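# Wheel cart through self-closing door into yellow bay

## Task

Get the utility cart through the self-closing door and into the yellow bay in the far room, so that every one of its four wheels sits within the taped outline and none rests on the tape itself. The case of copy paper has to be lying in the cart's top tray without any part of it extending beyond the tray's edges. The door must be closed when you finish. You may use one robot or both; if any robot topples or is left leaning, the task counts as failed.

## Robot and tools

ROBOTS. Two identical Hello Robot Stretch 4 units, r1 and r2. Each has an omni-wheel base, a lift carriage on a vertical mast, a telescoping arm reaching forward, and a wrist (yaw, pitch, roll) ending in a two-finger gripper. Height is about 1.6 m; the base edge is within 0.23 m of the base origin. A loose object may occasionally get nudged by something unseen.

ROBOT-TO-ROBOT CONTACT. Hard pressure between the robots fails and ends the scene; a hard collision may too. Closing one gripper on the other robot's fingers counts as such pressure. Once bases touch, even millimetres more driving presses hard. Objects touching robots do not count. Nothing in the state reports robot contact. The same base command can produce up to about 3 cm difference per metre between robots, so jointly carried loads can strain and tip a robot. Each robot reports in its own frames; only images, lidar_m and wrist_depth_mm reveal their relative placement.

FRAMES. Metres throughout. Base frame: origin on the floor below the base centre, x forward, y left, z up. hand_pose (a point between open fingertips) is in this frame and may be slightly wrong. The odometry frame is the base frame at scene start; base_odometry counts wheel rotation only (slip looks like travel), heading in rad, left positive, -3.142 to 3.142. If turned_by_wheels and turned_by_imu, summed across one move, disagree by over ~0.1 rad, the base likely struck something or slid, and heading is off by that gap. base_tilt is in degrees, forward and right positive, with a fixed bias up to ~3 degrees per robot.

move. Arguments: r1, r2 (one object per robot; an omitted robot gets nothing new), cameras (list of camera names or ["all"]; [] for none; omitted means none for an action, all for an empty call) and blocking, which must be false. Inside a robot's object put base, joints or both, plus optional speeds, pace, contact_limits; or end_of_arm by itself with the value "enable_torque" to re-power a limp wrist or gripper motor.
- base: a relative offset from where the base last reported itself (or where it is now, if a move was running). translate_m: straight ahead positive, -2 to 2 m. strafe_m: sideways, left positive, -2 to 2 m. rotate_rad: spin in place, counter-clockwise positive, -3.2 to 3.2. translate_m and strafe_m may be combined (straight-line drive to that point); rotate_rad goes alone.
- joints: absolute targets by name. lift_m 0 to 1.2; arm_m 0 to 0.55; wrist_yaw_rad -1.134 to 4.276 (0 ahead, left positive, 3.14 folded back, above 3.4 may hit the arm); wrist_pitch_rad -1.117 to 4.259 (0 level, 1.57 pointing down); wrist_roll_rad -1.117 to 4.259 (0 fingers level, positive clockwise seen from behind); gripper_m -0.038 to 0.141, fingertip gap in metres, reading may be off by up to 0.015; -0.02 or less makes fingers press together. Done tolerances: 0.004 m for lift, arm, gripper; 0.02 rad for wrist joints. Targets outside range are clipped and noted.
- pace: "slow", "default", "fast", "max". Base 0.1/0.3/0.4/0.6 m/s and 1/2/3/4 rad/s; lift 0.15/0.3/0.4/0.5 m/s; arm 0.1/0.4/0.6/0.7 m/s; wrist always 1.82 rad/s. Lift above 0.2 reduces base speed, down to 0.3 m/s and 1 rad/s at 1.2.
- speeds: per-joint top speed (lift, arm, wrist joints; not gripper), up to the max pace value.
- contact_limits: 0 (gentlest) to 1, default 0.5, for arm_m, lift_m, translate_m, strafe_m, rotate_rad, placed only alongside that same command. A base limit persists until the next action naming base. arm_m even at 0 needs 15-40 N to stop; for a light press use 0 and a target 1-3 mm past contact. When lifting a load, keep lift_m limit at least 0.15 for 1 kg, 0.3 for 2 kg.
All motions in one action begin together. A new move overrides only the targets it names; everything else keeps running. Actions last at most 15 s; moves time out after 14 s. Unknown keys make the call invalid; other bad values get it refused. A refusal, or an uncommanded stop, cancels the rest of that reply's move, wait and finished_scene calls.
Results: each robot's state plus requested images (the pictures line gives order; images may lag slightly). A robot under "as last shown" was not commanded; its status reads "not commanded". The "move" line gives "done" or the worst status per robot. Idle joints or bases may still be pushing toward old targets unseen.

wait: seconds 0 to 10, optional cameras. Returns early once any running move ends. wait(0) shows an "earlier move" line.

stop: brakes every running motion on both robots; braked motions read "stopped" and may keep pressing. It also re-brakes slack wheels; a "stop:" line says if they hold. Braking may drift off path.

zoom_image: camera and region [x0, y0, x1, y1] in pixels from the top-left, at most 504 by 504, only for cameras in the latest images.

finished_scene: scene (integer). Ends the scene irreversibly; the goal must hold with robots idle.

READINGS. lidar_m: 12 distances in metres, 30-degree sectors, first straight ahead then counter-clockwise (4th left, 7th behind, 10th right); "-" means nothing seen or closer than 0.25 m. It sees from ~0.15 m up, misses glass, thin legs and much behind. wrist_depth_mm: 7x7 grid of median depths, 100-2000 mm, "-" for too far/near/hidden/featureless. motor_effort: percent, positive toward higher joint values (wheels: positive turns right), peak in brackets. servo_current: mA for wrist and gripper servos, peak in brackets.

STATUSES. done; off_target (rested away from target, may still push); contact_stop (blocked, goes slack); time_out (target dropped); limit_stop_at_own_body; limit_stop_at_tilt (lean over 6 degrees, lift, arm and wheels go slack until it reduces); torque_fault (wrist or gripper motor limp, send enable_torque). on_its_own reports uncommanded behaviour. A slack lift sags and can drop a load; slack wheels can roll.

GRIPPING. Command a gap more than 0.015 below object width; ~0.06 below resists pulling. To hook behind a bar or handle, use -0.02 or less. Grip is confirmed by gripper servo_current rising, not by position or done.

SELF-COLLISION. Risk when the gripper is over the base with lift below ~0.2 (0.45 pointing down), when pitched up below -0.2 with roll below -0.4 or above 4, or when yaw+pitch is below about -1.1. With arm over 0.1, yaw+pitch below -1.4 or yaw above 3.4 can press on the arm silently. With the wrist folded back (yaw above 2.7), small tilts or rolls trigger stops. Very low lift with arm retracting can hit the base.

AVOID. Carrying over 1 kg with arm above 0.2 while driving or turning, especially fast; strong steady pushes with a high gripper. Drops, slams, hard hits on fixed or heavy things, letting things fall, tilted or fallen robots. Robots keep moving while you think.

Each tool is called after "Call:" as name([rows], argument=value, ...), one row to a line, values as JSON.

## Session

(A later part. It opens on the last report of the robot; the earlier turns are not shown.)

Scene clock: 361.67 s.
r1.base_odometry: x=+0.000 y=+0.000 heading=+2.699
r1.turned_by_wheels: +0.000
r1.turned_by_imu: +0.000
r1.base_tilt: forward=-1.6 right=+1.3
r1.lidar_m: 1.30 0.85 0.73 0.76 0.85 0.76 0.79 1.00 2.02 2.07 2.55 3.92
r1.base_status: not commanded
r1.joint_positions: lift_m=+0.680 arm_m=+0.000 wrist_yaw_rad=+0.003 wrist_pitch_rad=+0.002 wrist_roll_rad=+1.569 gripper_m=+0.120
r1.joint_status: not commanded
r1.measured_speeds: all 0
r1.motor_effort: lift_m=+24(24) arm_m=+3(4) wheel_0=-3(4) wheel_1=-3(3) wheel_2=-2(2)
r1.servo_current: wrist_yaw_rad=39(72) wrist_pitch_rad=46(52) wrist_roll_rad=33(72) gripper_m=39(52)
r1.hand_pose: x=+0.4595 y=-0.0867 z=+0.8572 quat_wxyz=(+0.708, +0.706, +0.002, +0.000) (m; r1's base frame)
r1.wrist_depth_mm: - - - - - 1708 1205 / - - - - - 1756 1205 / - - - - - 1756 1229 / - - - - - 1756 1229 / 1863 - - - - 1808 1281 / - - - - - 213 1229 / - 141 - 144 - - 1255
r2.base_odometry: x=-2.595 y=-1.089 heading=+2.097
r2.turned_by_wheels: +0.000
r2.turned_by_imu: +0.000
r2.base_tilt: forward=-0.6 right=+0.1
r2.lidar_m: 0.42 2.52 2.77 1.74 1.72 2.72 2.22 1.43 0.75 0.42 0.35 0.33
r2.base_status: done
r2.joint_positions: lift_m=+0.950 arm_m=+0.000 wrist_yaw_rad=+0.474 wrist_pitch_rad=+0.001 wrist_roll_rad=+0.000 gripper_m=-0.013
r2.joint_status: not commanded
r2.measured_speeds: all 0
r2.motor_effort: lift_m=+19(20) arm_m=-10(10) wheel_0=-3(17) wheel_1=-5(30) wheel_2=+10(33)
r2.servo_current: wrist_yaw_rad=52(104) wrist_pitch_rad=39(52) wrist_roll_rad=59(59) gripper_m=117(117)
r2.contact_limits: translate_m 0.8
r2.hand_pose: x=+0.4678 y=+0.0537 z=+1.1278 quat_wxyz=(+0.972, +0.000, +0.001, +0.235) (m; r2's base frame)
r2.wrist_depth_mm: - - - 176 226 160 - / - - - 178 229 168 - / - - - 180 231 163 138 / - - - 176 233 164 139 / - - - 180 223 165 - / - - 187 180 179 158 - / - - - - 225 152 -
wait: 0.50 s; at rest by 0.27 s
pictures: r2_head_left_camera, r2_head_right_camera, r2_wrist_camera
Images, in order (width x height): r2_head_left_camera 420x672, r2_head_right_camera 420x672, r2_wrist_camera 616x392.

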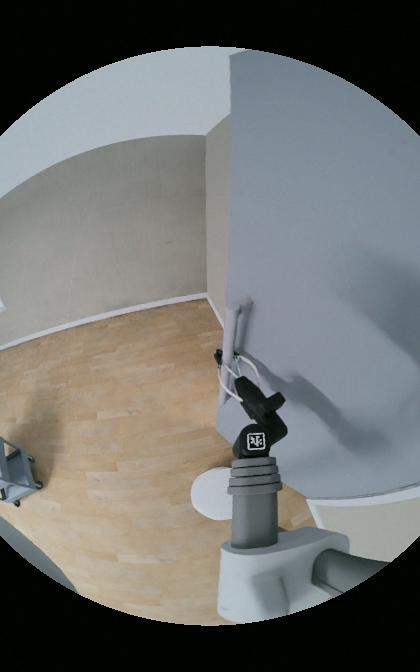

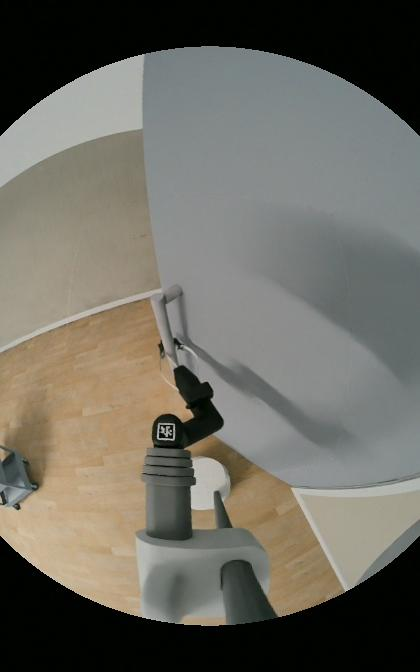

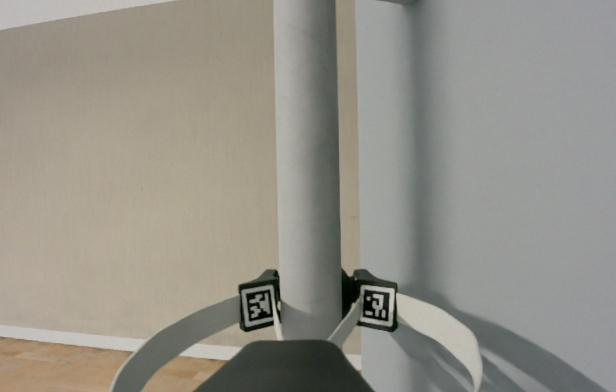

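Call:
move(blocking=false, r2={"base":{"translate_m":-0.25,"strafe_m":0.1},"pace":"slow","contact_limits":{"translate_m":0.8}})

Call:
wait(seconds=5)

Call:
wait(seconds=0.5, cameras=["r2_wrist_camera","r2_head_left_camera","r2_head_right_camera"])

Scene clock: 377.60 s.
move: r2 moving
r1: as last shown
r1.lidar_m: 1.27 0.84 0.74 0.75 0.86 0.77 0.79 1.00 2.02 2.07 2.56 3.90
r1.motor_effort: lift_m=+24(24) arm_m=+4(4) wheel_0=-3(4) wheel_1=-3(3) wheel_2=-2(2)
r1.servo_current: wrist_yaw_rad=59(65) wrist_pitch_rad=52(52) wrist_roll_rad=20(65) gripper_m=33(46)
r1.wrist_depth_mm: - - - - - 1708 1205 / - - - - - 1756 1205 / - - - - - 1756 1255 / - - - - - 1708 1255 / 1863 - - - - 1808 1255 / - - - - - 213 1229 / - 140 - 144 - - 1281
r2.base_odometry: x=-2.593 y=-1.102 heading=+2.098
r2.turned_by_wheels: +0.001
r2.turned_by_imu: -0.006
r2.base_tilt: forward=-0.6 right=+0.0
r2.lidar_m: 0.40 2.52 2.83 1.72 1.68 2.72 2.25 1.48 0.78 0.44 0.37 0.34
r2.base_status: translate_m moving; strafe_m moving
r2.joint_positions: lift_m=+0.950 arm_m=+0.000 wrist_yaw_rad=+0.474 wrist_pitch_rad=+0.001 wrist_roll_rad=+0.000 gripper_m=-0.013
r2.joint_status: not commanded
r2.measured_speeds: translate_m=-0.049 strafe_m=+0.021 rotate_rad=-0.001 lift_m=+0.000 arm_m=+0.000 wrist_yaw_rad=+0.000 wrist_pitch_rad=+0.000 wrist_roll_rad=+0.000
r2.motor_effort: lift_m=+18(19) arm_m=-9(10) wheel_0=-11(11) wheel_1=-10(14) wheel_2=+25(25)
r2.servo_current: wrist_yaw_rad=39(59) wrist_pitch_rad=39(46) wrist_roll_rad=52(59) gripper_m=111(111)
r2.contact_limits: translate_m 0.8
r2.hand_pose: x=+0.4678 y=+0.0537 z=+1.1278 quat_wxyz=(+0.972, +0.000, +0.001, +0.235) (m; r2's base frame)
r2.wrist_depth_mm: - - - 176 224 160 - / - - - 178 226 167 - / - - - 178 230 163 138 / - - - 177 233 164 139 / - - - 181 221 164 - / - - 186 179 181 165 - / - - - - 224 152 -
pictures: none

Scene clock: 381.00 s.
earlier move: r2 done
r1.base_odometry: x=+0.000 y=+0.000 heading=+2.699
r1.turned_by_wheels: +0.000
r1.turned_by_imu: +0.000
r1.base_tilt: forward=-1.6 right=+1.3
r1.lidar_m: 1.28 0.82 0.72 0.77 0.85 0.78 0.79 1.00 2.02 2.04 2.53 3.91
r1.base_status: not commanded
r1.joint_positions: lift_m=+0.680 arm_m=+0.000 wrist_yaw_rad=+0.003 wrist_pitch_rad=+0.002 wrist_roll_rad=+1.569 gripper_m=+0.120
r1.joint_status: not commanded
r1.measured_speeds: all 0
r1.motor_effort: lift_m=+24(24) arm_m=+4(4) wheel_0=-3(4) wheel_1=-3(3) wheel_2=-2(2)
r1.servo_current: wrist_yaw_rad=52(72) wrist_pitch_rad=39(52) wrist_roll_rad=46(65) gripper_m=39(52)
r1.hand_pose: x=+0.4595 y=-0.0867 z=+0.8572 quat_wxyz=(+0.708, +0.706, +0.002, +0.000) (m; r1's base frame)
r1.wrist_depth_mm: - - - - - 1708 1229 / - - - - - 1708 1205 / - - - - - 1756 1229 / - - - - - 1756 1229 / 1863 - - - - 1808 1229 / - - - - - 213 1229 / - - - 145 - 1863 1229
r2.base_odometry: x=-2.556 y=-1.355 heading=+2.098
r2.turned_by_wheels: +0.001
r2.turned_by_imu: +0.052
r2.base_tilt: forward=-0.6 right=+0.0
r2.lidar_m: 0.42 2.70 3.14 1.55 1.98 2.43 2.05 1.66 0.93 0.64 0.44 0.40
r2.base_status: done
r2.joint_positions: lift_m=+0.950 arm_m=+0.000 wrist_yaw_rad=+0.481 wrist_pitch_rad=+0.001 wrist_roll_rad=+0.000 gripper_m=-0.013
r2.joint_status: not commanded
r2.measured_speeds: all 0
r2.motor_effort: lift_m=+19(19) arm_m=-9(10) wheel_0=+4(11) wheel_1=-8(14) wheel_2=+22(29)
r2.servo_current: wrist_yaw_rad=65(78) wrist_pitch_rad=39(46) wrist_roll_rad=52(59) gripper_m=111(117)
r2.contact_limits: translate_m 0.8
r2.hand_pose: x=+0.4673 y=+0.0559 z=+1.1278 quat_wxyz=(+0.971, +0.000, +0.001, +0.238) (m; r2's base frame)
r2.wrist_depth_mm: - - - 178 216 173 - / - - - 179 219 169 - / - - - 181 229 176 147 / - - - 182 232 173 147 / - - - 180 225 173 152 / - - 189 181 182 174 153 / - - - - 218 158 -
wait: 3.40 of 5 s (r2 has come to rest)
pictures: none

Scene clock: 381.50 s.
r1.base_odometry: x=+0.000 y=+0.000 heading=+2.699
r1.turned_by_wheels: +0.000
r1.turned_by_imu: +0.000
r1.base_tilt: forward=-1.6 right=+1.3
r1.lidar_m: 1.26 0.81 0.76 0.77 0.84 0.77 0.78 0.98 2.03 2.06 2.56 3.91
r1.base_status: not commanded
r1.joint_positions: lift_m=+0.680 arm_m=+0.000 wrist_yaw_rad=+0.003 wrist_pitch_rad=+0.002 wrist_roll_rad=+1.569 gripper_m=+0.120
r1.joint_status: not commanded
r1.measured_speeds: all 0
r1.motor_effort: lift_m=+24(24) arm_m=+3(4) wheel_0=-4(4) wheel_1=-3(3) wheel_2=-2(2)
r1.servo_current: wrist_yaw_rad=65(72) wrist_pitch_rad=46(52) wrist_roll_rad=65(65) gripper_m=46(52)
r1.hand_pose: x=+0.4595 y=-0.0867 z=+0.8572 quat_wxyz=(+0.708, +0.706, +0.002, +0.000) (m; r1's base frame)
r1.wrist_depth_mm: - - - - - 1708 1182 / - - - - - 1708 1229 / - - - - - 1708 1229 / - - - - - 1708 1229 / 1921 - - - - 1808 1229 / - - - - - 214 1229 / - - - 145 - 1863 1255
r2.base_odometry: x=-2.556 y=-1.355 heading=+2.098
r2.turned_by_wheels: +0.000
r2.turned_by_imu: +0.000
r2.base_tilt: forward=-0.6 right=+0.1
r2.lidar_m: 0.41 2.70 3.14 1.56 1.96 2.43 2.02 1.65 0.93 0.62 0.43 0.38
r2.base_status: done
r2.joint_positions: lift_m=+0.950 arm_m=+0.000 wrist_yaw_rad=+0.481 wrist_pitch_rad=+0.001 wrist_roll_rad=+0.000 gripper_m=-0.013
r2.joint_status: not commanded
r2.measured_speeds: all 0
r2.motor_effort: lift_m=+18(19) arm_m=-9(10) wheel_0=+4(11) wheel_1=-8(14) wheel_2=+22(29)
r2.servo_current: wrist_yaw_rad=65(78) wrist_pitch_rad=39(46) wrist_roll_rad=33(59) gripper_m=111(117)
r2.contact_limits: translate_m 0.8
r2.hand_pose: x=+0.4673 y=+0.0560 z=+1.1278 quat_wxyz=(+0.971, +0.000, +0.001, +0.238) (m; r2's base frame)
r2.wrist_depth_mm: - - - 178 214 173 - / - - - 179 218 169 - / - - - 181 229 177 147 / - - - 182 230 173 147 / - - - 180 225 173 153 / - - 188 181 182 174 153 / - - - - 217 158 -
wait: 0.50 s; at rest by 0.27 s
pictures: r2_head_left_camera, r2_head_right_camera, r2_wrist_camera
Images, in order (width x height): r2_head_left_camera 420x672, r2_head_right_camera 420x672, r2_wrist_camera 616x392.

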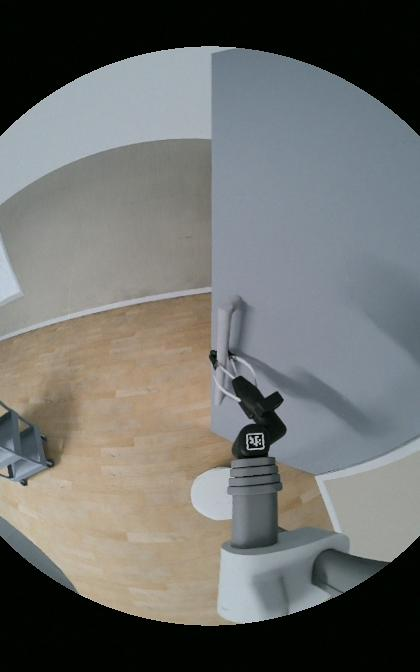

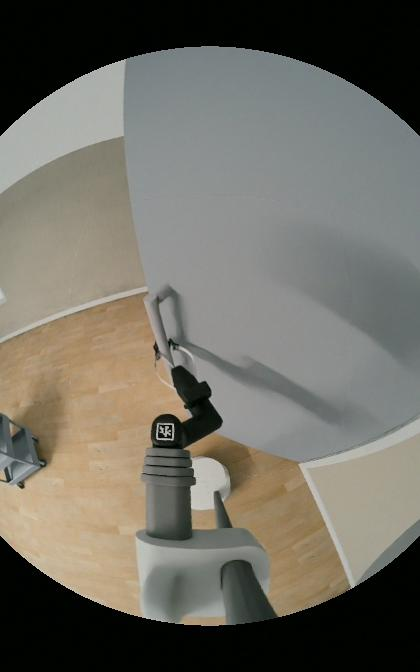

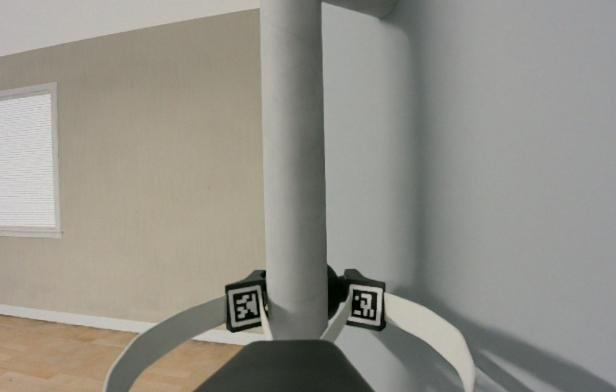

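Call:
move(blocking=false, r2={"base":{"translate_m":-0.25,"strafe_m":0.04},"pace":"slow","contact_limits":{"translate_m":0.8}})

Call:
wait(seconds=5)

Call:
wait(seconds=0.5, cameras=["r2_wrist_camera","r2_head_left_camera","r2_head_right_camera"])

Scene clock: 388.03 s.
move: r2 moving
r1: as last shown
r1.lidar_m: 1.30 0.82 0.74 0.76 0.88 0.77 0.77 0.99 2.03 2.04 2.56 3.92
r1.motor_effort: lift_m=+24(24) arm_m=+4(4) wheel_0=-4(4) wheel_1=-3(3) wheel_2=-2(2)
r1.servo_current: wrist_yaw_rad=46(59) wrist_pitch_rad=46(46) wrist_roll_rad=46(52) gripper_m=33(46)
r1.wrist_depth_mm: - - - - - 1756 1205 / - - - - - 1756 1205 / - - - - - 1756 1205 / - - - - - 1756 1229 / 1863 - - - - 1808 1255 / - - - - - 213 1255 / - - - 145 - 1808 1255
r2.base_odometry: x=-2.551 y=-1.367 heading=+2.100
r2.turned_by_wheels: +0.001
r2.turned_by_imu: +0.006
r2.base_tilt: forward=-0.6 right=+0.0
r2.lidar_m: 0.40 2.72 3.12 1.54 2.02 2.39 2.03 1.62 0.93 0.65 0.44 0.40
r2.base_status: translate_m moving; strafe_m moving
r2.joint_positions: lift_m=+0.950 arm_m=+0.000 wrist_yaw_rad=+0.481 wrist_pitch_rad=+0.001 wrist_roll_rad=+0.000 gripper_m=-0.013
r2.joint_status: not commanded
r2.measured_speeds: translate_m=-0.047 strafe_m=+0.007 rotate_rad=+0.002 lift_m=+0.000 arm_m=+0.000 wrist_yaw_rad=+0.000 wrist_pitch_rad=+0.000 wrist_roll_rad=+0.000
r2.motor_effort: lift_m=+18(19) arm_m=-9(10) wheel_0=-1(6) wheel_1=-9(11) wheel_2=+24(28)
r2.servo_current: wrist_yaw_rad=65(78) wrist_pitch_rad=39(46) wrist_roll_rad=52(59) gripper_m=111(124)
r2.contact_limits: translate_m 0.8
r2.hand_pose: x=+0.4673 y=+0.0561 z=+1.1278 quat_wxyz=(+0.971, +0.000, +0.001, +0.238) (m; r2's base frame)
r2.wrist_depth_mm: - - - 178 214 173 - / - - - 180 218 169 - / - - - 180 229 177 147 / - - - 181 231 172 - / - - - 181 224 172 152 / - - 189 181 183 174 153 / - - - - 217 158 -
pictures: none

Scene clock: 391.33 s.
earlier move: r2 done
r1.base_odometry: x=+0.000 y=+0.000 heading=+2.699
r1.turned_by_wheels: +0.000
r1.turned_by_imu: +0.000
r1.base_tilt: forward=-1.6 right=+1.2
r1.lidar_m: 1.27 0.86 0.75 0.75 0.85 0.77 0.80 0.99 2.04 2.06 2.59 3.91
r1.base_status: not commanded
r1.joint_positions: lift_m=+0.680 arm_m=+0.000 wrist_yaw_rad=+0.003 wrist_pitch_rad=+0.002 wrist_roll_rad=+1.569 gripper_m=+0.120
r1.joint_status: not commanded
r1.measured_speeds: all 0
r1.motor_effort: lift_m=+24(24) arm_m=+4(4) wheel_0=-3(4) wheel_1=-3(3) wheel_2=-2(2)
r1.servo_current: wrist_yaw_rad=39(72) wrist_pitch_rad=33(52) wrist_roll_rad=39(65) gripper_m=39(52)
r1.hand_pose: x=+0.4595 y=-0.0867 z=+0.8572 quat_wxyz=(+0.708, +0.706, +0.002, +0.000) (m; r1's base frame)
r1.wrist_depth_mm: - - - - - 1708 1205 / - - - - - 1661 1229 / - - - - - 1808 1255 / - - - - - 1756 1229 / 1808 - - - - 1808 1255 / - - - - - 213 1255 / - - - 145 - 1756 1229
r2.base_odometry: x=-2.465 y=-1.591 heading=+2.100
r2.turned_by_wheels: +0.000
r2.turned_by_imu: +0.083
r2.base_tilt: forward=-0.7 right=+0.1
r2.lidar_m: 0.42 2.93 1.78 1.51 3.35 2.07 1.84 1.61 0.97 0.83 0.51 0.44
r2.base_status: done
r2.joint_positions: lift_m=+0.950 arm_m=+0.000 wrist_yaw_rad=+0.484 wrist_pitch_rad=+0.001 wrist_roll_rad=+0.000 gripper_m=-0.013
r2.joint_status: not commanded
r2.measured_speeds: all 0
r2.motor_effort: lift_m=+19(19) arm_m=-9(10) wheel_0=+7(10) wheel_1=-8(13) wheel_2=+22(28)
r2.servo_current: wrist_yaw_rad=78(85) wrist_pitch_rad=39(46) wrist_roll_rad=33(59) gripper_m=104(124)
r2.contact_limits: translate_m 0.8
r2.hand_pose: x=+0.4672 y=+0.0569 z=+1.1278 quat_wxyz=(+0.971, +0.000, +0.001, +0.240) (m; r2's base frame)
r2.wrist_depth_mm: - - - 177 215 179 - / - - - 177 216 181 158 / - - - 177 224 182 - / - - - 178 226 179 - / - - - 179 224 180 - / - - 186 179 181 181 - / - - - - 217 177 -
wait: 3.30 of 5 s (r2 has come to rest)
pictures: none

Scene clock: 391.83 s.
r1.base_odometry: x=+0.000 y=+0.000 heading=+2.699
r1.turned_by_wheels: +0.000
r1.turned_by_imu: +0.000
r1.base_tilt: forward=-1.6 right=+1.3
r1.lidar_m: 1.24 0.85 0.75 0.76 0.86 0.76 0.79 0.99 2.04 2.06 2.56 3.93
r1.base_status: not commanded
r1.joint_positions: lift_m=+0.680 arm_m=+0.000 wrist_yaw_rad=+0.003 wrist_pitch_rad=+0.002 wrist_roll_rad=+1.569 gripper_m=+0.120
r1.joint_status: not commanded
r1.measured_speeds: all 0
r1.motor_effort: lift_m=+24(24) arm_m=+4(4) wheel_0=-4(4) wheel_1=-3(3) wheel_2=-2(2)
r1.servo_current: wrist_yaw_rad=39(72) wrist_pitch_rad=39(52) wrist_roll_rad=33(65) gripper_m=39(52)
r1.hand_pose: x=+0.4595 y=-0.0867 z=+0.8572 quat_wxyz=(+0.708, +0.706, +0.002, +0.000) (m; r1's base frame)
r1.wrist_depth_mm: - - - - - 1708 1205 / - - - - - 1708 1182 / - - - - - 1756 1205 / - - - - - 1808 1182 / 1863 - - - - 1808 1229 / - - - - - 213 1229 / - - - 145 - 1756 1255
r2.base_odometry: x=-2.465 y=-1.591 heading=+2.100
r2.turned_by_wheels: +0.000
r2.turned_by_imu: +0.000
r2.base_tilt: forward=-0.6 right=+0.0
r2.lidar_m: 0.42 2.93 1.79 1.52 3.37 2.06 1.84 1.58 1.00 0.83 0.51 0.41
r2.base_status: done
r2.joint_positions: lift_m=+0.950 arm_m=+0.000 wrist_yaw_rad=+0.484 wrist_pitch_rad=+0.001 wrist_roll_rad=+0.000 gripper_m=-0.013
r2.joint_status: not commanded
r2.measured_speeds: all 0
r2.motor_effort: lift_m=+19(19) arm_m=-9(10) wheel_0=+7(10) wheel_1=-8(13) wheel_2=+22(28)
r2.servo_current: wrist_yaw_rad=85(85) wrist_pitch_rad=33(46) wrist_roll_rad=52(59) gripper_m=111(124)
r2.contact_limits: translate_m 0.8
r2.hand_pose: x=+0.4672 y=+0.0569 z=+1.1278 quat_wxyz=(+0.971, +0.000, +0.001, +0.240) (m; r2's base frame)
r2.wrist_depth_mm: - - - 177 214 179 - / - - - 177 216 181 158 / - - - 178 224 182 - / - - - 178 227 179 - / - - - 178 222 180 - / - - 185 179 181 181 - / - - - - 217 176 -
wait: 0.50 s; at rest by 0.27 s
pictures: r2_head_left_camera, r2_head_right_camera, r2_wrist_camera
Images, in order (width x height): r2_head_left_camera 420x672, r2_head_right_camera 420x672, r2_wrist_camera 616x392.

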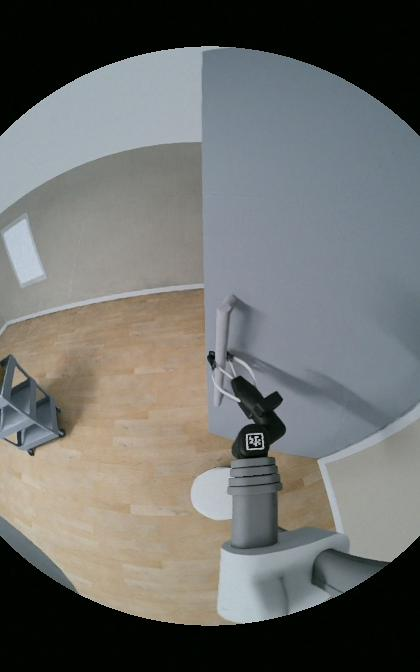

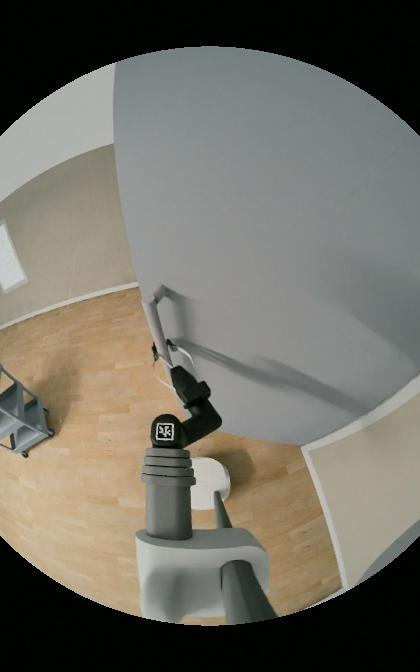

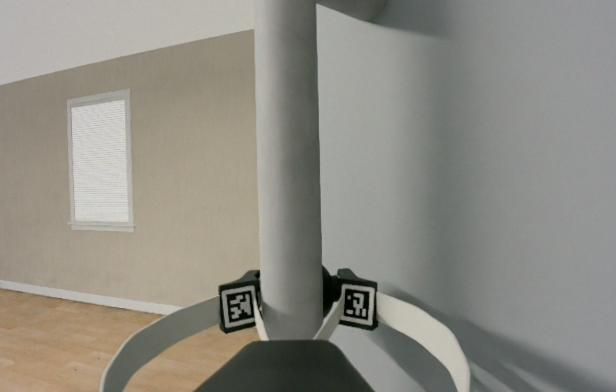

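Call:
move(blocking=false, r2={"base":{"translate_m":-0.3,"strafe_m":0.0},"pace":"slow","contact_limits":{"translate_m":0.8}})

Call:
wait(seconds=5)

Call:
wait(seconds=0.5, cameras=["r2_wrist_camera","r2_head_left_camera","r2_head_right_camera"])

Scene clock: 398.43 s.
move: r2 moving
r1: as last shown
r1.lidar_m: 1.29 0.83 0.74 0.78 0.84 0.77 0.77 0.98 2.03 2.07 2.54 3.92
r1.servo_current: wrist_yaw_rad=33(59) wrist_pitch_rad=39(46) wrist_roll_rad=65(65) gripper_m=52(52)
r1.wrist_depth_mm: - - - - - 1708 1182 / - - - - - 1708 1205 / - - - - - 1708 1229 / - - - - - 1808 1229 / 1863 - - - - 1808 1255 / - - - - - 213 1255 / - - - 145 - 1808 1229
r2.base_odometry: x=-2.459 y=-1.602 heading=+2.101
r2.turned_by_wheels: +0.001
r2.turned_by_imu: +0.011
r2.base_tilt: forward=-0.6 right=+0.0
r2.lidar_m: 0.42 2.93 1.77 1.50 3.28 2.06 1.83 1.57 0.97 0.83 0.52 0.42
r2.base_status: translate_m moving; strafe_m moving
r2.joint_positions: lift_m=+0.950 arm_m=+0.000 wrist_yaw_rad=+0.484 wrist_pitch_rad=+0.001 wrist_roll_rad=+0.000 gripper_m=-0.013
r2.joint_status: not commanded
r2.measured_speeds: translate_m=-0.054 strafe_m=+0.005 rotate_rad=-0.019 lift_m=+0.000 arm_m=+0.000 wrist_yaw_rad=+0.000 wrist_pitch_rad=+0.000 wrist_roll_rad=+0.000
r2.motor_effort: lift_m=+18(19) arm_m=-9(10) wheel_0=+4(7) wheel_1=-9(11) wheel_2=+23(26)
r2.servo_current: wrist_yaw_rad=78(91) wrist_pitch_rad=39(46) wrist_roll_rad=52(52) gripper_m=111(117)
r2.contact_limits: translate_m 0.8
r2.hand_pose: x=+0.4672 y=+0.0569 z=+1.1278 quat_wxyz=(+0.971, +0.000, +0.001, +0.240) (m; r2's base frame)
r2.wrist_depth_mm: - - - 175 215 176 - / - - - 182 218 178 160 / - - - 178 226 184 - / - - - 179 222 176 - / - - - 177 224 181 - / - - 190 182 181 178 - / - - - - 219 173 -
pictures: none

Scene clock: 402.20 s.
earlier move: r2 done
r1.base_odometry: x=+0.000 y=+0.000 heading=+2.699
r1.turned_by_wheels: +0.000
r1.turned_by_imu: +0.000
r1.base_tilt: forward=-1.6 right=+1.3
r1.lidar_m: 1.30 0.83 0.74 0.75 0.86 0.77 0.79 1.01 2.04 2.07 2.56 3.92
r1.base_status: not commanded
r1.joint_positions: lift_m=+0.680 arm_m=+0.000 wrist_yaw_rad=+0.003 wrist_pitch_rad=+0.002 wrist_roll_rad=+1.569 gripper_m=+0.120
r1.joint_status: not commanded
r1.measured_speeds: all 0
r1.motor_effort: lift_m=+24(24) arm_m=+3(4) wheel_0=-4(4) wheel_1=-3(3) wheel_2=-2(2)
r1.servo_current: wrist_yaw_rad=46(72) wrist_pitch_rad=33(52) wrist_roll_rad=59(65) gripper_m=39(52)
r1.hand_pose: x=+0.4595 y=-0.0867 z=+0.8572 quat_wxyz=(+0.708, +0.706, +0.002, +0.000) (m; r1's base frame)
r1.wrist_depth_mm: - - - - - 1661 1182 / - - - - - 1708 1229 / - - - - - 1808 1229 / - - - - - 1756 1229 / 1921 - - - - 1808 1229 / - - - - - 213 1255 / - - - 145 - 1756 1255
r2.base_odometry: x=-2.313 y=-1.849 heading=+2.102
r2.turned_by_wheels: +0.001
r2.turned_by_imu: +0.116
r2.base_tilt: forward=-0.7 right=+0.0
r2.lidar_m: 0.40 3.26 1.59 1.79 2.45 1.69 1.58 1.39 0.94 0.88 0.59 0.47
r2.base_status: done
r2.joint_positions: lift_m=+0.950 arm_m=+0.000 wrist_yaw_rad=+0.485 wrist_pitch_rad=+0.001 wrist_roll_rad=+0.000 gripper_m=-0.014
r2.joint_status: not commanded
r2.measured_speeds: all 0
r2.motor_effort: lift_m=+18(19) arm_m=-9(10) wheel_0=+8(10) wheel_1=-5(12) wheel_2=+19(30)
r2.servo_current: wrist_yaw_rad=91(98) wrist_pitch_rad=39(46) wrist_roll_rad=46(65) gripper_m=91(117)
r2.contact_limits: translate_m 0.8
r2.hand_pose: x=+0.4671 y=+0.0572 z=+1.1278 quat_wxyz=(+0.971, +0.000, +0.001, +0.240) (m; r2's base frame)
r2.wrist_depth_mm: - - - 166 211 176 - / - - - 167 213 182 - / - - - 170 216 187 165 / - - - 170 217 184 166 / - - - 171 219 185 170 / - - 187 172 204 186 167 / - - - - 215 178 -
wait: 3.77 of 5 s (r2 has come to rest)
pictures: none

Scene clock: 402.70 s.
r1.base_odometry: x=+0.000 y=+0.000 heading=+2.699
r1.turned_by_wheels: +0.000
r1.turned_by_imu: +0.000
r1.base_tilt: forward=-1.6 right=+1.3
r1.lidar_m: 1.27 0.81 0.76 0.77 0.85 0.77 0.79 0.99 2.03 2.07 2.57 3.93
r1.base_status: not commanded
r1.joint_positions: lift_m=+0.680 arm_m=+0.000 wrist_yaw_rad=+0.003 wrist_pitch_rad=+0.002 wrist_roll_rad=+1.569 gripper_m=+0.120
r1.joint_status: not commanded
r1.measured_speeds: all 0
r1.motor_effort: lift_m=+24(24) arm_m=+4(4) wheel_0=-4(4) wheel_1=-3(3) wheel_2=-2(2)
r1.servo_current: wrist_yaw_rad=39(72) wrist_pitch_rad=46(52) wrist_roll_rad=46(65) gripper_m=39(52)
r1.hand_pose: x=+0.4595 y=-0.0867 z=+0.8572 quat_wxyz=(+0.708, +0.706, +0.002, +0.000) (m; r1's base frame)
r1.wrist_depth_mm: - - - - - 1661 1182 / - - - - - 1708 1205 / - - - - - 1708 1229 / - - - - - 1808 1229 / 1808 - - - - 1808 1255 / - - - - - 213 1255 / - - - 144 - 1863 1229
r2.base_odometry: x=-2.313 y=-1.849 heading=+2.102
r2.turned_by_wheels: +0.000
r2.turned_by_imu: +0.000
r2.base_tilt: forward=-0.7 right=+0.0
r2.lidar_m: 0.39 3.24 1.59 1.78 2.47 1.68 1.58 1.38 0.95 0.90 0.58 0.48
r2.base_status: done
r2.joint_positions: lift_m=+0.950 arm_m=+0.000 wrist_yaw_rad=+0.485 wrist_pitch_rad=+0.001 wrist_roll_rad=+0.000 gripper_m=-0.014
r2.joint_status: not commanded
r2.measured_speeds: all 0
r2.motor_effort: lift_m=+18(19) arm_m=-8(10) wheel_0=+8(10) wheel_1=-5(12) wheel_2=+19(30)
r2.servo_current: wrist_yaw_rad=91(98) wrist_pitch_rad=39(46) wrist_roll_rad=46(65) gripper_m=91(117)
r2.contact_limits: translate_m 0.8
r2.hand_pose: x=+0.4671 y=+0.0572 z=+1.1278 quat_wxyz=(+0.971, +0.000, +0.001, +0.240) (m; r2's base frame)
r2.wrist_depth_mm: - - - 167 211 177 - / - - - 166 213 182 - / - - - 170 216 187 164 / - - - 170 217 184 166 / - - - 171 218 186 170 / - - 186 172 204 186 167 / - - - - 216 179 -
wait: 0.50 s; at rest by 0.27 s
pictures: r2_head_left_camera, r2_head_right_camera, r2_wrist_camera
Images, in order (width x height): r2_head_left_camera 420x672, r2_head_right_camera 420x672, r2_wrist_camera 616x392.

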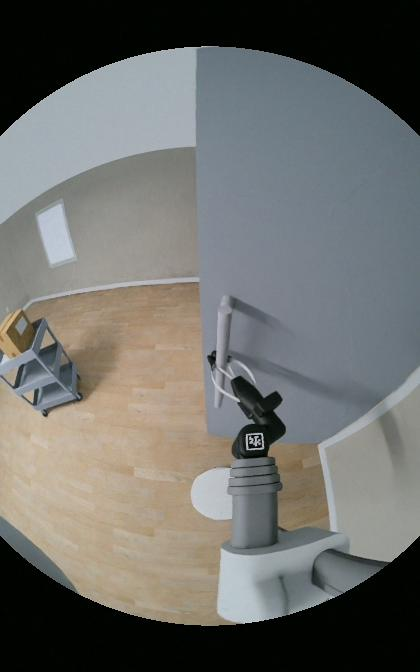

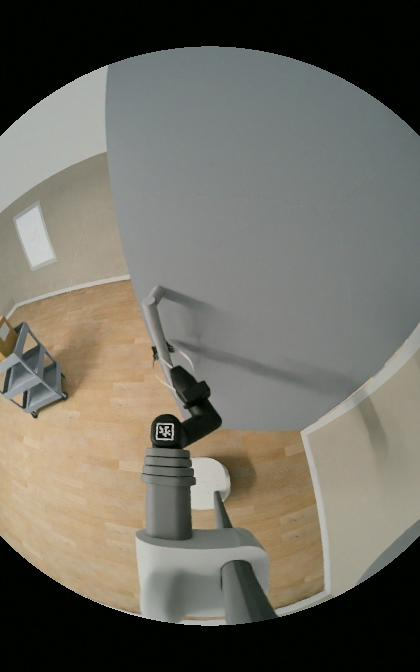

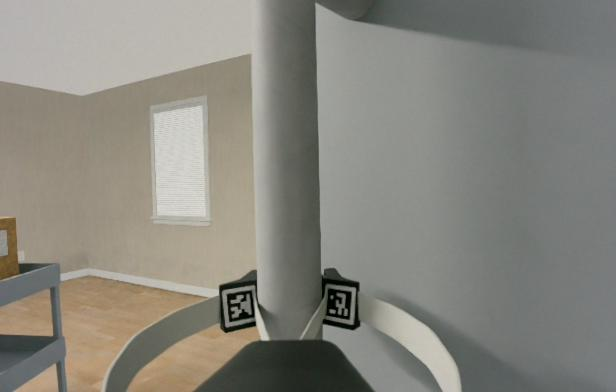

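Call:
move(blocking=false, r2={"base":{"translate_m":-0.4,"strafe_m":-0.03},"pace":"slow","contact_limits":{"translate_m":0.8}})

Call:
wait(seconds=6)

Call:
wait(seconds=0.5, cameras=["r2_wrist_camera","r2_head_left_camera","r2_head_right_camera","r1_head_left_camera"])

Scene clock: 412.27 s.
move: r2 moving
r1: as last shown
r1.lidar_m: 1.30 0.83 0.73 0.75 0.86 0.77 0.77 1.00 2.04 2.06 2.56 3.92
r1.motor_effort: lift_m=+24(24) arm_m=+3(4) wheel_0=-4(4) wheel_1=-3(3) wheel_2=-2(2)
r1.servo_current: wrist_yaw_rad=33(65) wrist_pitch_rad=46(52) wrist_roll_rad=46(59) gripper_m=39(52)
r1.wrist_depth_mm: - - - - - 1708 1205 / - - - - - 1661 1205 / - - - - - 1756 1229 / - - - - - 1863 1229 / 1863 - - - - 1808 1205 / - - - - - 215 1255 / - - - 145 - 1808 1281
r2.base_odometry: x=-2.306 y=-1.859 heading=+2.104
r2.turned_by_wheels: +0.002
r2.turned_by_imu: +0.007
r2.base_tilt: forward=-0.5 right=+0.0
r2.lidar_m: 0.39 3.26 1.57 1.83 2.40 1.64 1.56 1.37 0.96 0.88 0.57 0.46
r2.base_status: translate_m moving; strafe_m moving
r2.joint_positions: lift_m=+0.950 arm_m=+0.000 wrist_yaw_rad=+0.485 wrist_pitch_rad=+0.001 wrist_roll_rad=+0.000 gripper_m=-0.014
r2.joint_status: not commanded
r2.measured_speeds: translate_m=-0.050 strafe_m=-0.003 rotate_rad=-0.001 lift_m=+0.000 arm_m=+0.000 wrist_yaw_rad=+0.000 wrist_pitch_rad=+0.000 wrist_roll_rad=+0.000
r2.motor_effort: lift_m=+18(19) arm_m=-9(9) wheel_0=+5(13) wheel_1=-8(9) wheel_2=+24(24)
r2.servo_current: wrist_yaw_rad=78(91) wrist_pitch_rad=39(46) wrist_roll_rad=39(59) gripper_m=98(104)
r2.contact_limits: translate_m 0.8
r2.hand_pose: x=+0.4671 y=+0.0572 z=+1.1278 quat_wxyz=(+0.971, +0.000, +0.001, +0.240) (m; r2's base frame)
r2.wrist_depth_mm: - - - 166 213 181 - / - - - 167 214 183 164 / - - - 170 217 188 166 / - - - 170 218 185 167 / - - - 170 220 185 168 / - - 189 173 183 187 168 / 1537 - - - 221 180 -
pictures: none

Scene clock: 417.07 s.
earlier move: r2 done
r1.base_odometry: x=+0.000 y=+0.000 heading=+2.699
r1.turned_by_wheels: +0.000
r1.turned_by_imu: +0.000
r1.base_tilt: forward=-1.6 right=+1.3
r1.lidar_m: 1.27 0.85 0.74 0.76 0.85 0.77 0.79 0.99 2.03 2.06 2.55 3.91
r1.base_status: not commanded
r1.joint_positions: lift_m=+0.680 arm_m=+0.000 wrist_yaw_rad=+0.003 wrist_pitch_rad=+0.002 wrist_roll_rad=+1.569 gripper_m=+0.120
r1.joint_status: not commanded
r1.measured_speeds: all 0
r1.motor_effort: lift_m=+24(24) arm_m=+4(4) wheel_0=-4(4) wheel_1=-3(3) wheel_2=-2(2)
r1.servo_current: wrist_yaw_rad=52(72) wrist_pitch_rad=46(52) wrist_roll_rad=52(72) gripper_m=39(52)
r1.hand_pose: x=+0.4595 y=-0.0867 z=+0.8572 quat_wxyz=(+0.708, +0.706, +0.002, +0.000) (m; r1's base frame)
r1.wrist_depth_mm: - - - - - 1708 1205 / - - - - - 1708 1205 / - - - - - 1808 1205 / - - - - - 1708 1229 / 1921 - - - - 1808 1255 / - - - - - 213 1255 / - - - 145 - 1808 1229
r2.base_odometry: x=-2.085 y=-2.178 heading=+2.102
r2.turned_by_wheels: -0.002
r2.turned_by_imu: +0.039
r2.base_tilt: forward=-0.7 right=+0.0
r2.lidar_m: 0.41 0.52 1.79 4.93 1.78 1.24 1.17 1.28 0.91 0.87 0.90 0.51
r2.base_status: done
r2.joint_positions: lift_m=+0.950 arm_m=+0.000 wrist_yaw_rad=+0.482 wrist_pitch_rad=+0.001 wrist_roll_rad=+0.000 gripper_m=-0.014
r2.joint_status: not commanded
r2.measured_speeds: all 0
r2.motor_effort: lift_m=+19(19) arm_m=-9(9) wheel_0=-1(13) wheel_1=-7(11) wheel_2=+11(29)
r2.servo_current: wrist_yaw_rad=72(104) wrist_pitch_rad=39(52) wrist_roll_rad=52(65) gripper_m=98(104)
r2.contact_limits: translate_m 0.8
r2.hand_pose: x=+0.4673 y=+0.0562 z=+1.1278 quat_wxyz=(+0.971, +0.000, +0.001, +0.239) (m; r2's base frame)
r2.wrist_depth_mm: - - - 164 227 211 200 / - - - 168 229 212 202 / - - - 166 229 213 202 / - - - 169 231 213 204 / 1576 - - 168 232 215 204 / - - 188 169 224 216 206 / - 1499 - - 232 211 206
wait: 4.80 of 6 s (r2 has come to rest)
pictures: none

Scene clock: 417.57 s.
r1.base_odometry: x=+0.000 y=+0.000 heading=+2.699
r1.turned_by_wheels: +0.000
r1.turned_by_imu: +0.000
r1.base_tilt: forward=-1.6 right=+1.3
r1.lidar_m: 1.28 0.84 0.74 0.75 0.86 0.77 0.78 0.99 2.03 2.07 2.54 3.91
r1.base_status: not commanded
r1.joint_positions: lift_m=+0.680 arm_m=+0.000 wrist_yaw_rad=+0.003 wrist_pitch_rad=+0.002 wrist_roll_rad=+1.569 gripper_m=+0.120
r1.joint_status: not commanded
r1.measured_speeds: all 0
r1.motor_effort: lift_m=+24(24) arm_m=+4(4) wheel_0=-3(4) wheel_1=-3(3) wheel_2=-2(2)
r1.servo_current: wrist_yaw_rad=52(72) wrist_pitch_rad=39(52) wrist_roll_rad=59(72) gripper_m=39(52)
r1.hand_pose: x=+0.4595 y=-0.0867 z=+0.8572 quat_wxyz=(+0.708, +0.706, +0.002, +0.000) (m; r1's base frame)
r1.wrist_depth_mm: - - - - - 1708 1182 / - - - - - 1708 1182 / - - - - - 1756 1255 / - - - - - 1808 1229 / 1863 - - - - 1756 1229 / - - - - - 213 1255 / - - - 145 - 1808 1255
r2.base_odometry: x=-2.085 y=-2.178 heading=+2.102
r2.turned_by_wheels: +0.000
r2.turned_by_imu: +0.000
r2.base_tilt: forward=-0.6 right=+0.1
r2.lidar_m: 0.39 0.47 1.78 4.93 1.76 1.26 1.20 1.24 0.93 0.87 0.87 0.56
r2.base_status: done
r2.joint_positions: lift_m=+0.950 arm_m=+0.000 wrist_yaw_rad=+0.482 wrist_pitch_rad=+0.001 wrist_roll_rad=+0.000 gripper_m=-0.014
r2.joint_status: not commanded
r2.measured_speeds: all 0
r2.motor_effort: lift_m=+18(19) arm_m=-9(9) wheel_0=-1(13) wheel_1=-7(11) wheel_2=+11(29)
r2.servo_current: wrist_yaw_rad=65(104) wrist_pitch_rad=39(52) wrist_roll_rad=46(65) gripper_m=91(104)
r2.contact_limits: translate_m 0.8
r2.hand_pose: x=+0.4673 y=+0.0562 z=+1.1278 quat_wxyz=(+0.971, +0.000, +0.001, +0.239) (m; r2's base frame)
r2.wrist_depth_mm: - - - 164 226 210 200 / - - - 167 228 212 202 / - - - 166 229 213 202 / - - - 169 232 214 204 / 1537 - - 168 232 216 205 / - - 188 170 225 216 206 / - 1499 - - 232 211 206
wait: 0.50 s; at rest by 0.27 s
pictures: r1_head_left_camera, r2_head_left_camera, r2_head_right_camera, r2_wrist_camera
Images, in order (width x height): r1_head_left_camera 420x672, r2_head_left_camera 420x672, r2_head_right_camera 420x672, r2_wrist_camera 616x392.

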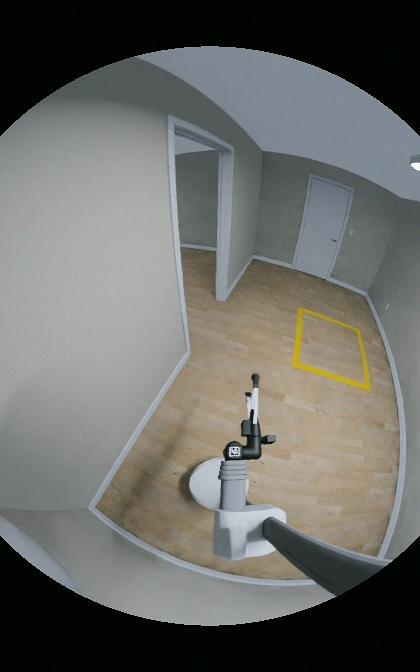

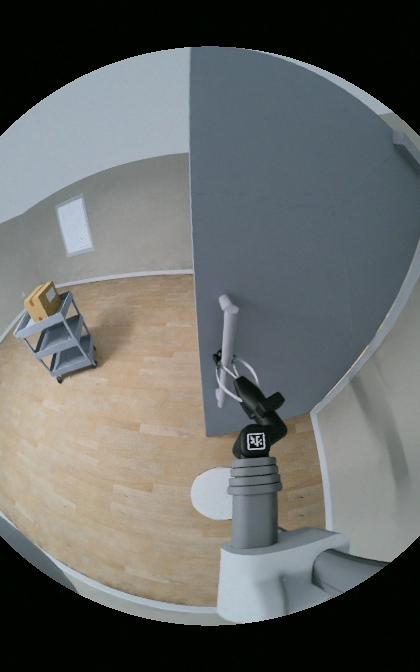

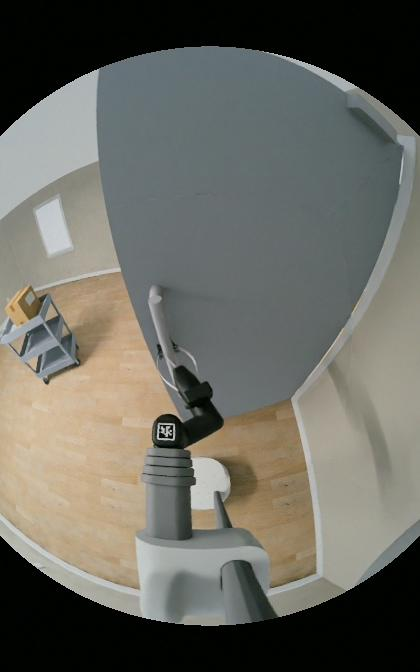

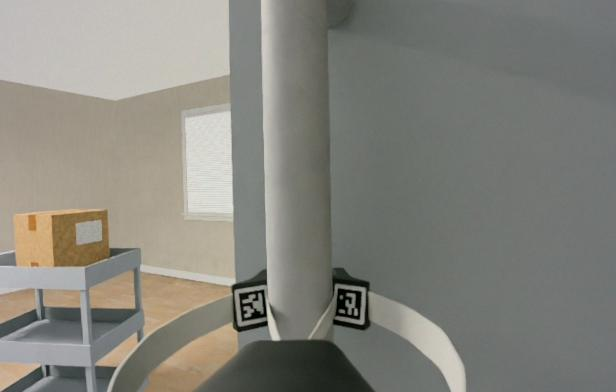

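Call:
move(blocking=false, r2={"base":{"translate_m":-0.1,"strafe_m":-0.1},"pace":"slow","contact_limits":{"translate_m":0.8}})

Call:
wait(seconds=4)

Call:
wait(seconds=0.5, cameras=["r2_wrist_camera","r2_head_left_camera","r2_head_right_camera"])

Scene clock: 423.90 s.
move: r2 moving
r1: as last shown
r1.lidar_m: 1.30 0.85 0.74 0.77 0.85 0.78 0.78 0.99 2.02 2.06 2.57 3.92
r1.motor_effort: lift_m=+24(24) arm_m=+4(4) wheel_0=-4(4) wheel_1=-3(3) wheel_2=-2(2)
r1.servo_current: wrist_yaw_rad=59(72) wrist_pitch_rad=46(52) wrist_roll_rad=46(59) gripper_m=39(46)
r1.wrist_depth_mm: - - - - - 1708 1182 / - - - - - 1708 1205 / - - - - - 1756 1205 / - - - - - 1808 1205 / 1863 - - - - 1808 1281 / - - - - - 213 1255 / - - - 145 - 1808 1229
r2.base_odometry: x=-2.073 y=-2.181 heading=+2.104
r2.turned_by_wheels: +0.001
r2.turned_by_imu: +0.007
r2.base_tilt: forward=-0.6 right=+0.0
r2.lidar_m: 0.41 0.51 1.78 4.92 1.72 1.26 1.20 1.24 0.91 0.86 0.91 0.56
r2.base_status: translate_m moving; strafe_m moving
r2.joint_positions: lift_m=+0.950 arm_m=+0.000 wrist_yaw_rad=+0.482 wrist_pitch_rad=+0.001 wrist_roll_rad=+0.000 gripper_m=-0.014
r2.joint_status: not commanded
r2.measured_speeds: translate_m=-0.038 strafe_m=-0.035 rotate_rad=+0.000 lift_m=+0.000 arm_m=+0.000 wrist_yaw_rad=+0.000 wrist_pitch_rad=+0.000 wrist_roll_rad=+0.000
r2.motor_effort: lift_m=+19(19) arm_m=-9(9) wheel_0=+11(11) wheel_1=-16(16) wheel_2=+23(24)
r2.servo_current: wrist_yaw_rad=65(85) wrist_pitch_rad=39(46) wrist_roll_rad=52(59) gripper_m=98(98)
r2.contact_limits: translate_m 0.8
r2.hand_pose: x=+0.4673 y=+0.0562 z=+1.1278 quat_wxyz=(+0.971, +0.000, +0.001, +0.239) (m; r2's base frame)
r2.wrist_depth_mm: - - - 170 231 213 203 / - - - 178 232 215 - / - - - 173 234 217 205 / - - - 172 236 217 207 / 1537 - - 173 236 218 207 / - - 188 174 181 220 209 / - 1430 - - 236 214 209
pictures: none

Scene clock: 426.47 s.
earlier move: r2 done
r1.base_odometry: x=+0.000 y=+0.000 heading=+2.699
r1.turned_by_wheels: +0.000
r1.turned_by_imu: +0.000
r1.base_tilt: forward=-1.6 right=+1.3
r1.lidar_m: 1.28 0.83 0.73 0.78 0.87 0.75 0.77 0.99 2.04 2.05 2.55 3.91
r1.base_status: not commanded
r1.joint_positions: lift_m=+0.680 arm_m=+0.000 wrist_yaw_rad=+0.003 wrist_pitch_rad=+0.002 wrist_roll_rad=+1.569 gripper_m=+0.120
r1.joint_status: not commanded
r1.measured_speeds: all 0
r1.motor_effort: lift_m=+24(24) arm_m=+4(4) wheel_0=-3(4) wheel_1=-3(3) wheel_2=-2(2)
r1.servo_current: wrist_yaw_rad=46(72) wrist_pitch_rad=39(52) wrist_roll_rad=59(85) gripper_m=39(52)
r1.hand_pose: x=+0.4595 y=-0.0867 z=+0.8572 quat_wxyz=(+0.708, +0.706, +0.002, +0.000) (m; r1's base frame)
r1.wrist_depth_mm: - - - - - 1708 1182 / - - - - - 1708 1229 / - - - - - 1756 1229 / - - - - - 1708 1229 / 1808 - - - - 1756 1255 / - - - - - 213 1255 / - - - 145 - 1756 1229
r2.base_odometry: x=-1.948 y=-2.213 heading=+2.103
r2.turned_by_wheels: -0.001
r2.turned_by_imu: +0.175
r2.base_tilt: forward=-0.6 right=+0.0
r2.lidar_m: 0.41 1.86 1.87 2.98 1.49 1.22 1.20 0.98 0.81 0.78 0.73 0.50
r2.base_status: done
r2.joint_positions: lift_m=+0.950 arm_m=+0.000 wrist_yaw_rad=+0.480 wrist_pitch_rad=+0.001 wrist_roll_rad=+0.000 gripper_m=-0.014
r2.joint_status: not commanded
r2.measured_speeds: all 0
r2.motor_effort: lift_m=+19(19) arm_m=-10(11) wheel_0=+1(19) wheel_1=-6(21) wheel_2=+12(32)
r2.servo_current: wrist_yaw_rad=65(85) wrist_pitch_rad=39(46) wrist_roll_rad=46(59) gripper_m=91(98)
r2.contact_limits: translate_m 0.8
r2.hand_pose: x=+0.4674 y=+0.0558 z=+1.1278 quat_wxyz=(+0.971, +0.000, +0.001, +0.238) (m; r2's base frame)
r2.wrist_depth_mm: - - - 169 225 201 186 / - - - 174 230 202 188 / - - - 172 229 204 189 / - - - 170 230 206 190 / - 1708 - 172 231 206 - / - - 186 175 181 206 191 / - 1618 - - 229 198 192
wait: 2.57 of 4 s (r2 has come to rest)
pictures: none

Scene clock: 426.97 s.
r1.base_odometry: x=+0.000 y=+0.000 heading=+2.699
r1.turned_by_wheels: +0.000
r1.turned_by_imu: +0.000
r1.base_tilt: forward=-1.6 right=+1.3
r1.lidar_m: 1.29 0.84 0.73 0.76 0.85 0.77 0.78 0.97 2.03 2.07 2.58 3.92
r1.base_status: not commanded
r1.joint_positions: lift_m=+0.680 arm_m=+0.000 wrist_yaw_rad=+0.003 wrist_pitch_rad=+0.002 wrist_roll_rad=+1.569 gripper_m=+0.120
r1.joint_status: not commanded
r1.measured_speeds: all 0
r1.motor_effort: lift_m=+24(24) arm_m=+4(4) wheel_0=-4(4) wheel_1=-3(3) wheel_2=-2(2)
r1.servo_current: wrist_yaw_rad=39(72) wrist_pitch_rad=46(52) wrist_roll_rad=46(85) gripper_m=39(52)
r1.hand_pose: x=+0.4595 y=-0.0867 z=+0.8572 quat_wxyz=(+0.708, +0.706, +0.002, +0.000) (m; r1's base frame)
r1.wrist_depth_mm: - - - - - 1708 1205 / - - - - - 1708 1182 / - - - - - 1808 1229 / - - - - - 1756 1205 / 1863 - - - - 1808 1205 / - - - - - 213 1229 / - - - 145 - 1756 1255
r2.base_odometry: x=-1.948 y=-2.213 heading=+2.103
r2.turned_by_wheels: +0.000
r2.turned_by_imu: +0.000
r2.base_tilt: forward=-0.6 right=+0.0
r2.lidar_m: 0.42 1.88 1.86 2.99 1.51 1.24 1.20 0.99 0.80 0.78 0.73 0.51
r2.base_status: done
r2.joint_positions: lift_m=+0.950 arm_m=+0.000 wrist_yaw_rad=+0.480 wrist_pitch_rad=+0.001 wrist_roll_rad=+0.000 gripper_m=-0.014
r2.joint_status: not commanded
r2.measured_speeds: all 0
r2.motor_effort: lift_m=+18(19) arm_m=-10(11) wheel_0=+1(19) wheel_1=-6(21) wheel_2=+12(32)
r2.servo_current: wrist_yaw_rad=78(85) wrist_pitch_rad=46(46) wrist_roll_rad=52(59) gripper_m=85(98)
r2.contact_limits: translate_m 0.8
r2.hand_pose: x=+0.4674 y=+0.0558 z=+1.1278 quat_wxyz=(+0.971, +0.000, +0.001, +0.238) (m; r2's base frame)
r2.wrist_depth_mm: - - - 169 225 202 186 / - - - 174 228 203 187 / - - - 172 229 204 189 / - - - 170 230 204 190 / - 1708 - 171 231 206 - / - - 186 173 180 207 191 / - 1661 - - 229 198 191
wait: 0.50 s; at rest by 0.27 s
pictures: r2_head_left_camera, r2_head_right_camera, r2_wrist_camera
Images, in order (width x height): r2_head_left_camera 420x672, r2_head_right_camera 420x672, r2_wrist_camera 616x392.

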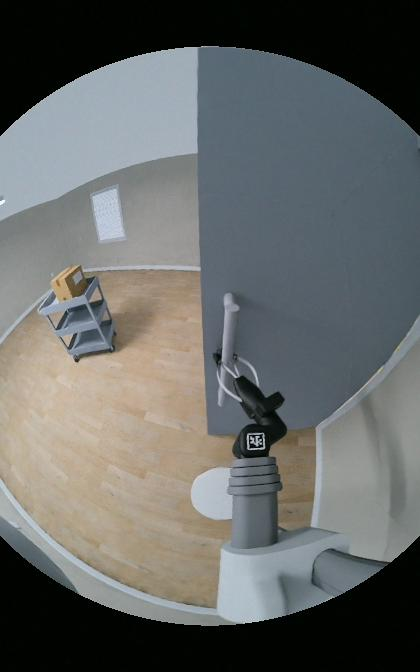

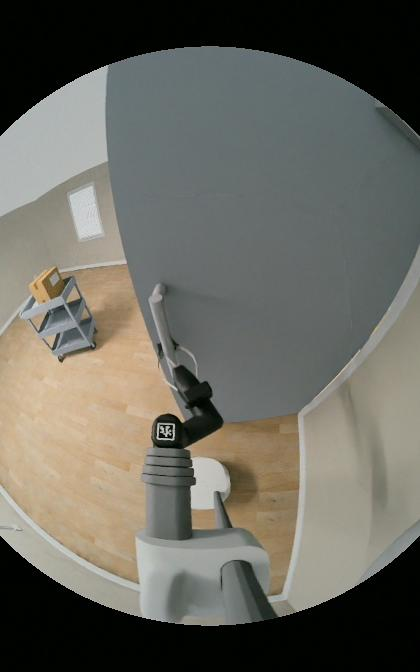

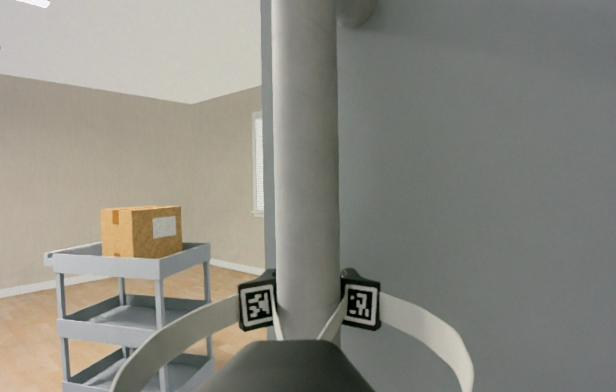

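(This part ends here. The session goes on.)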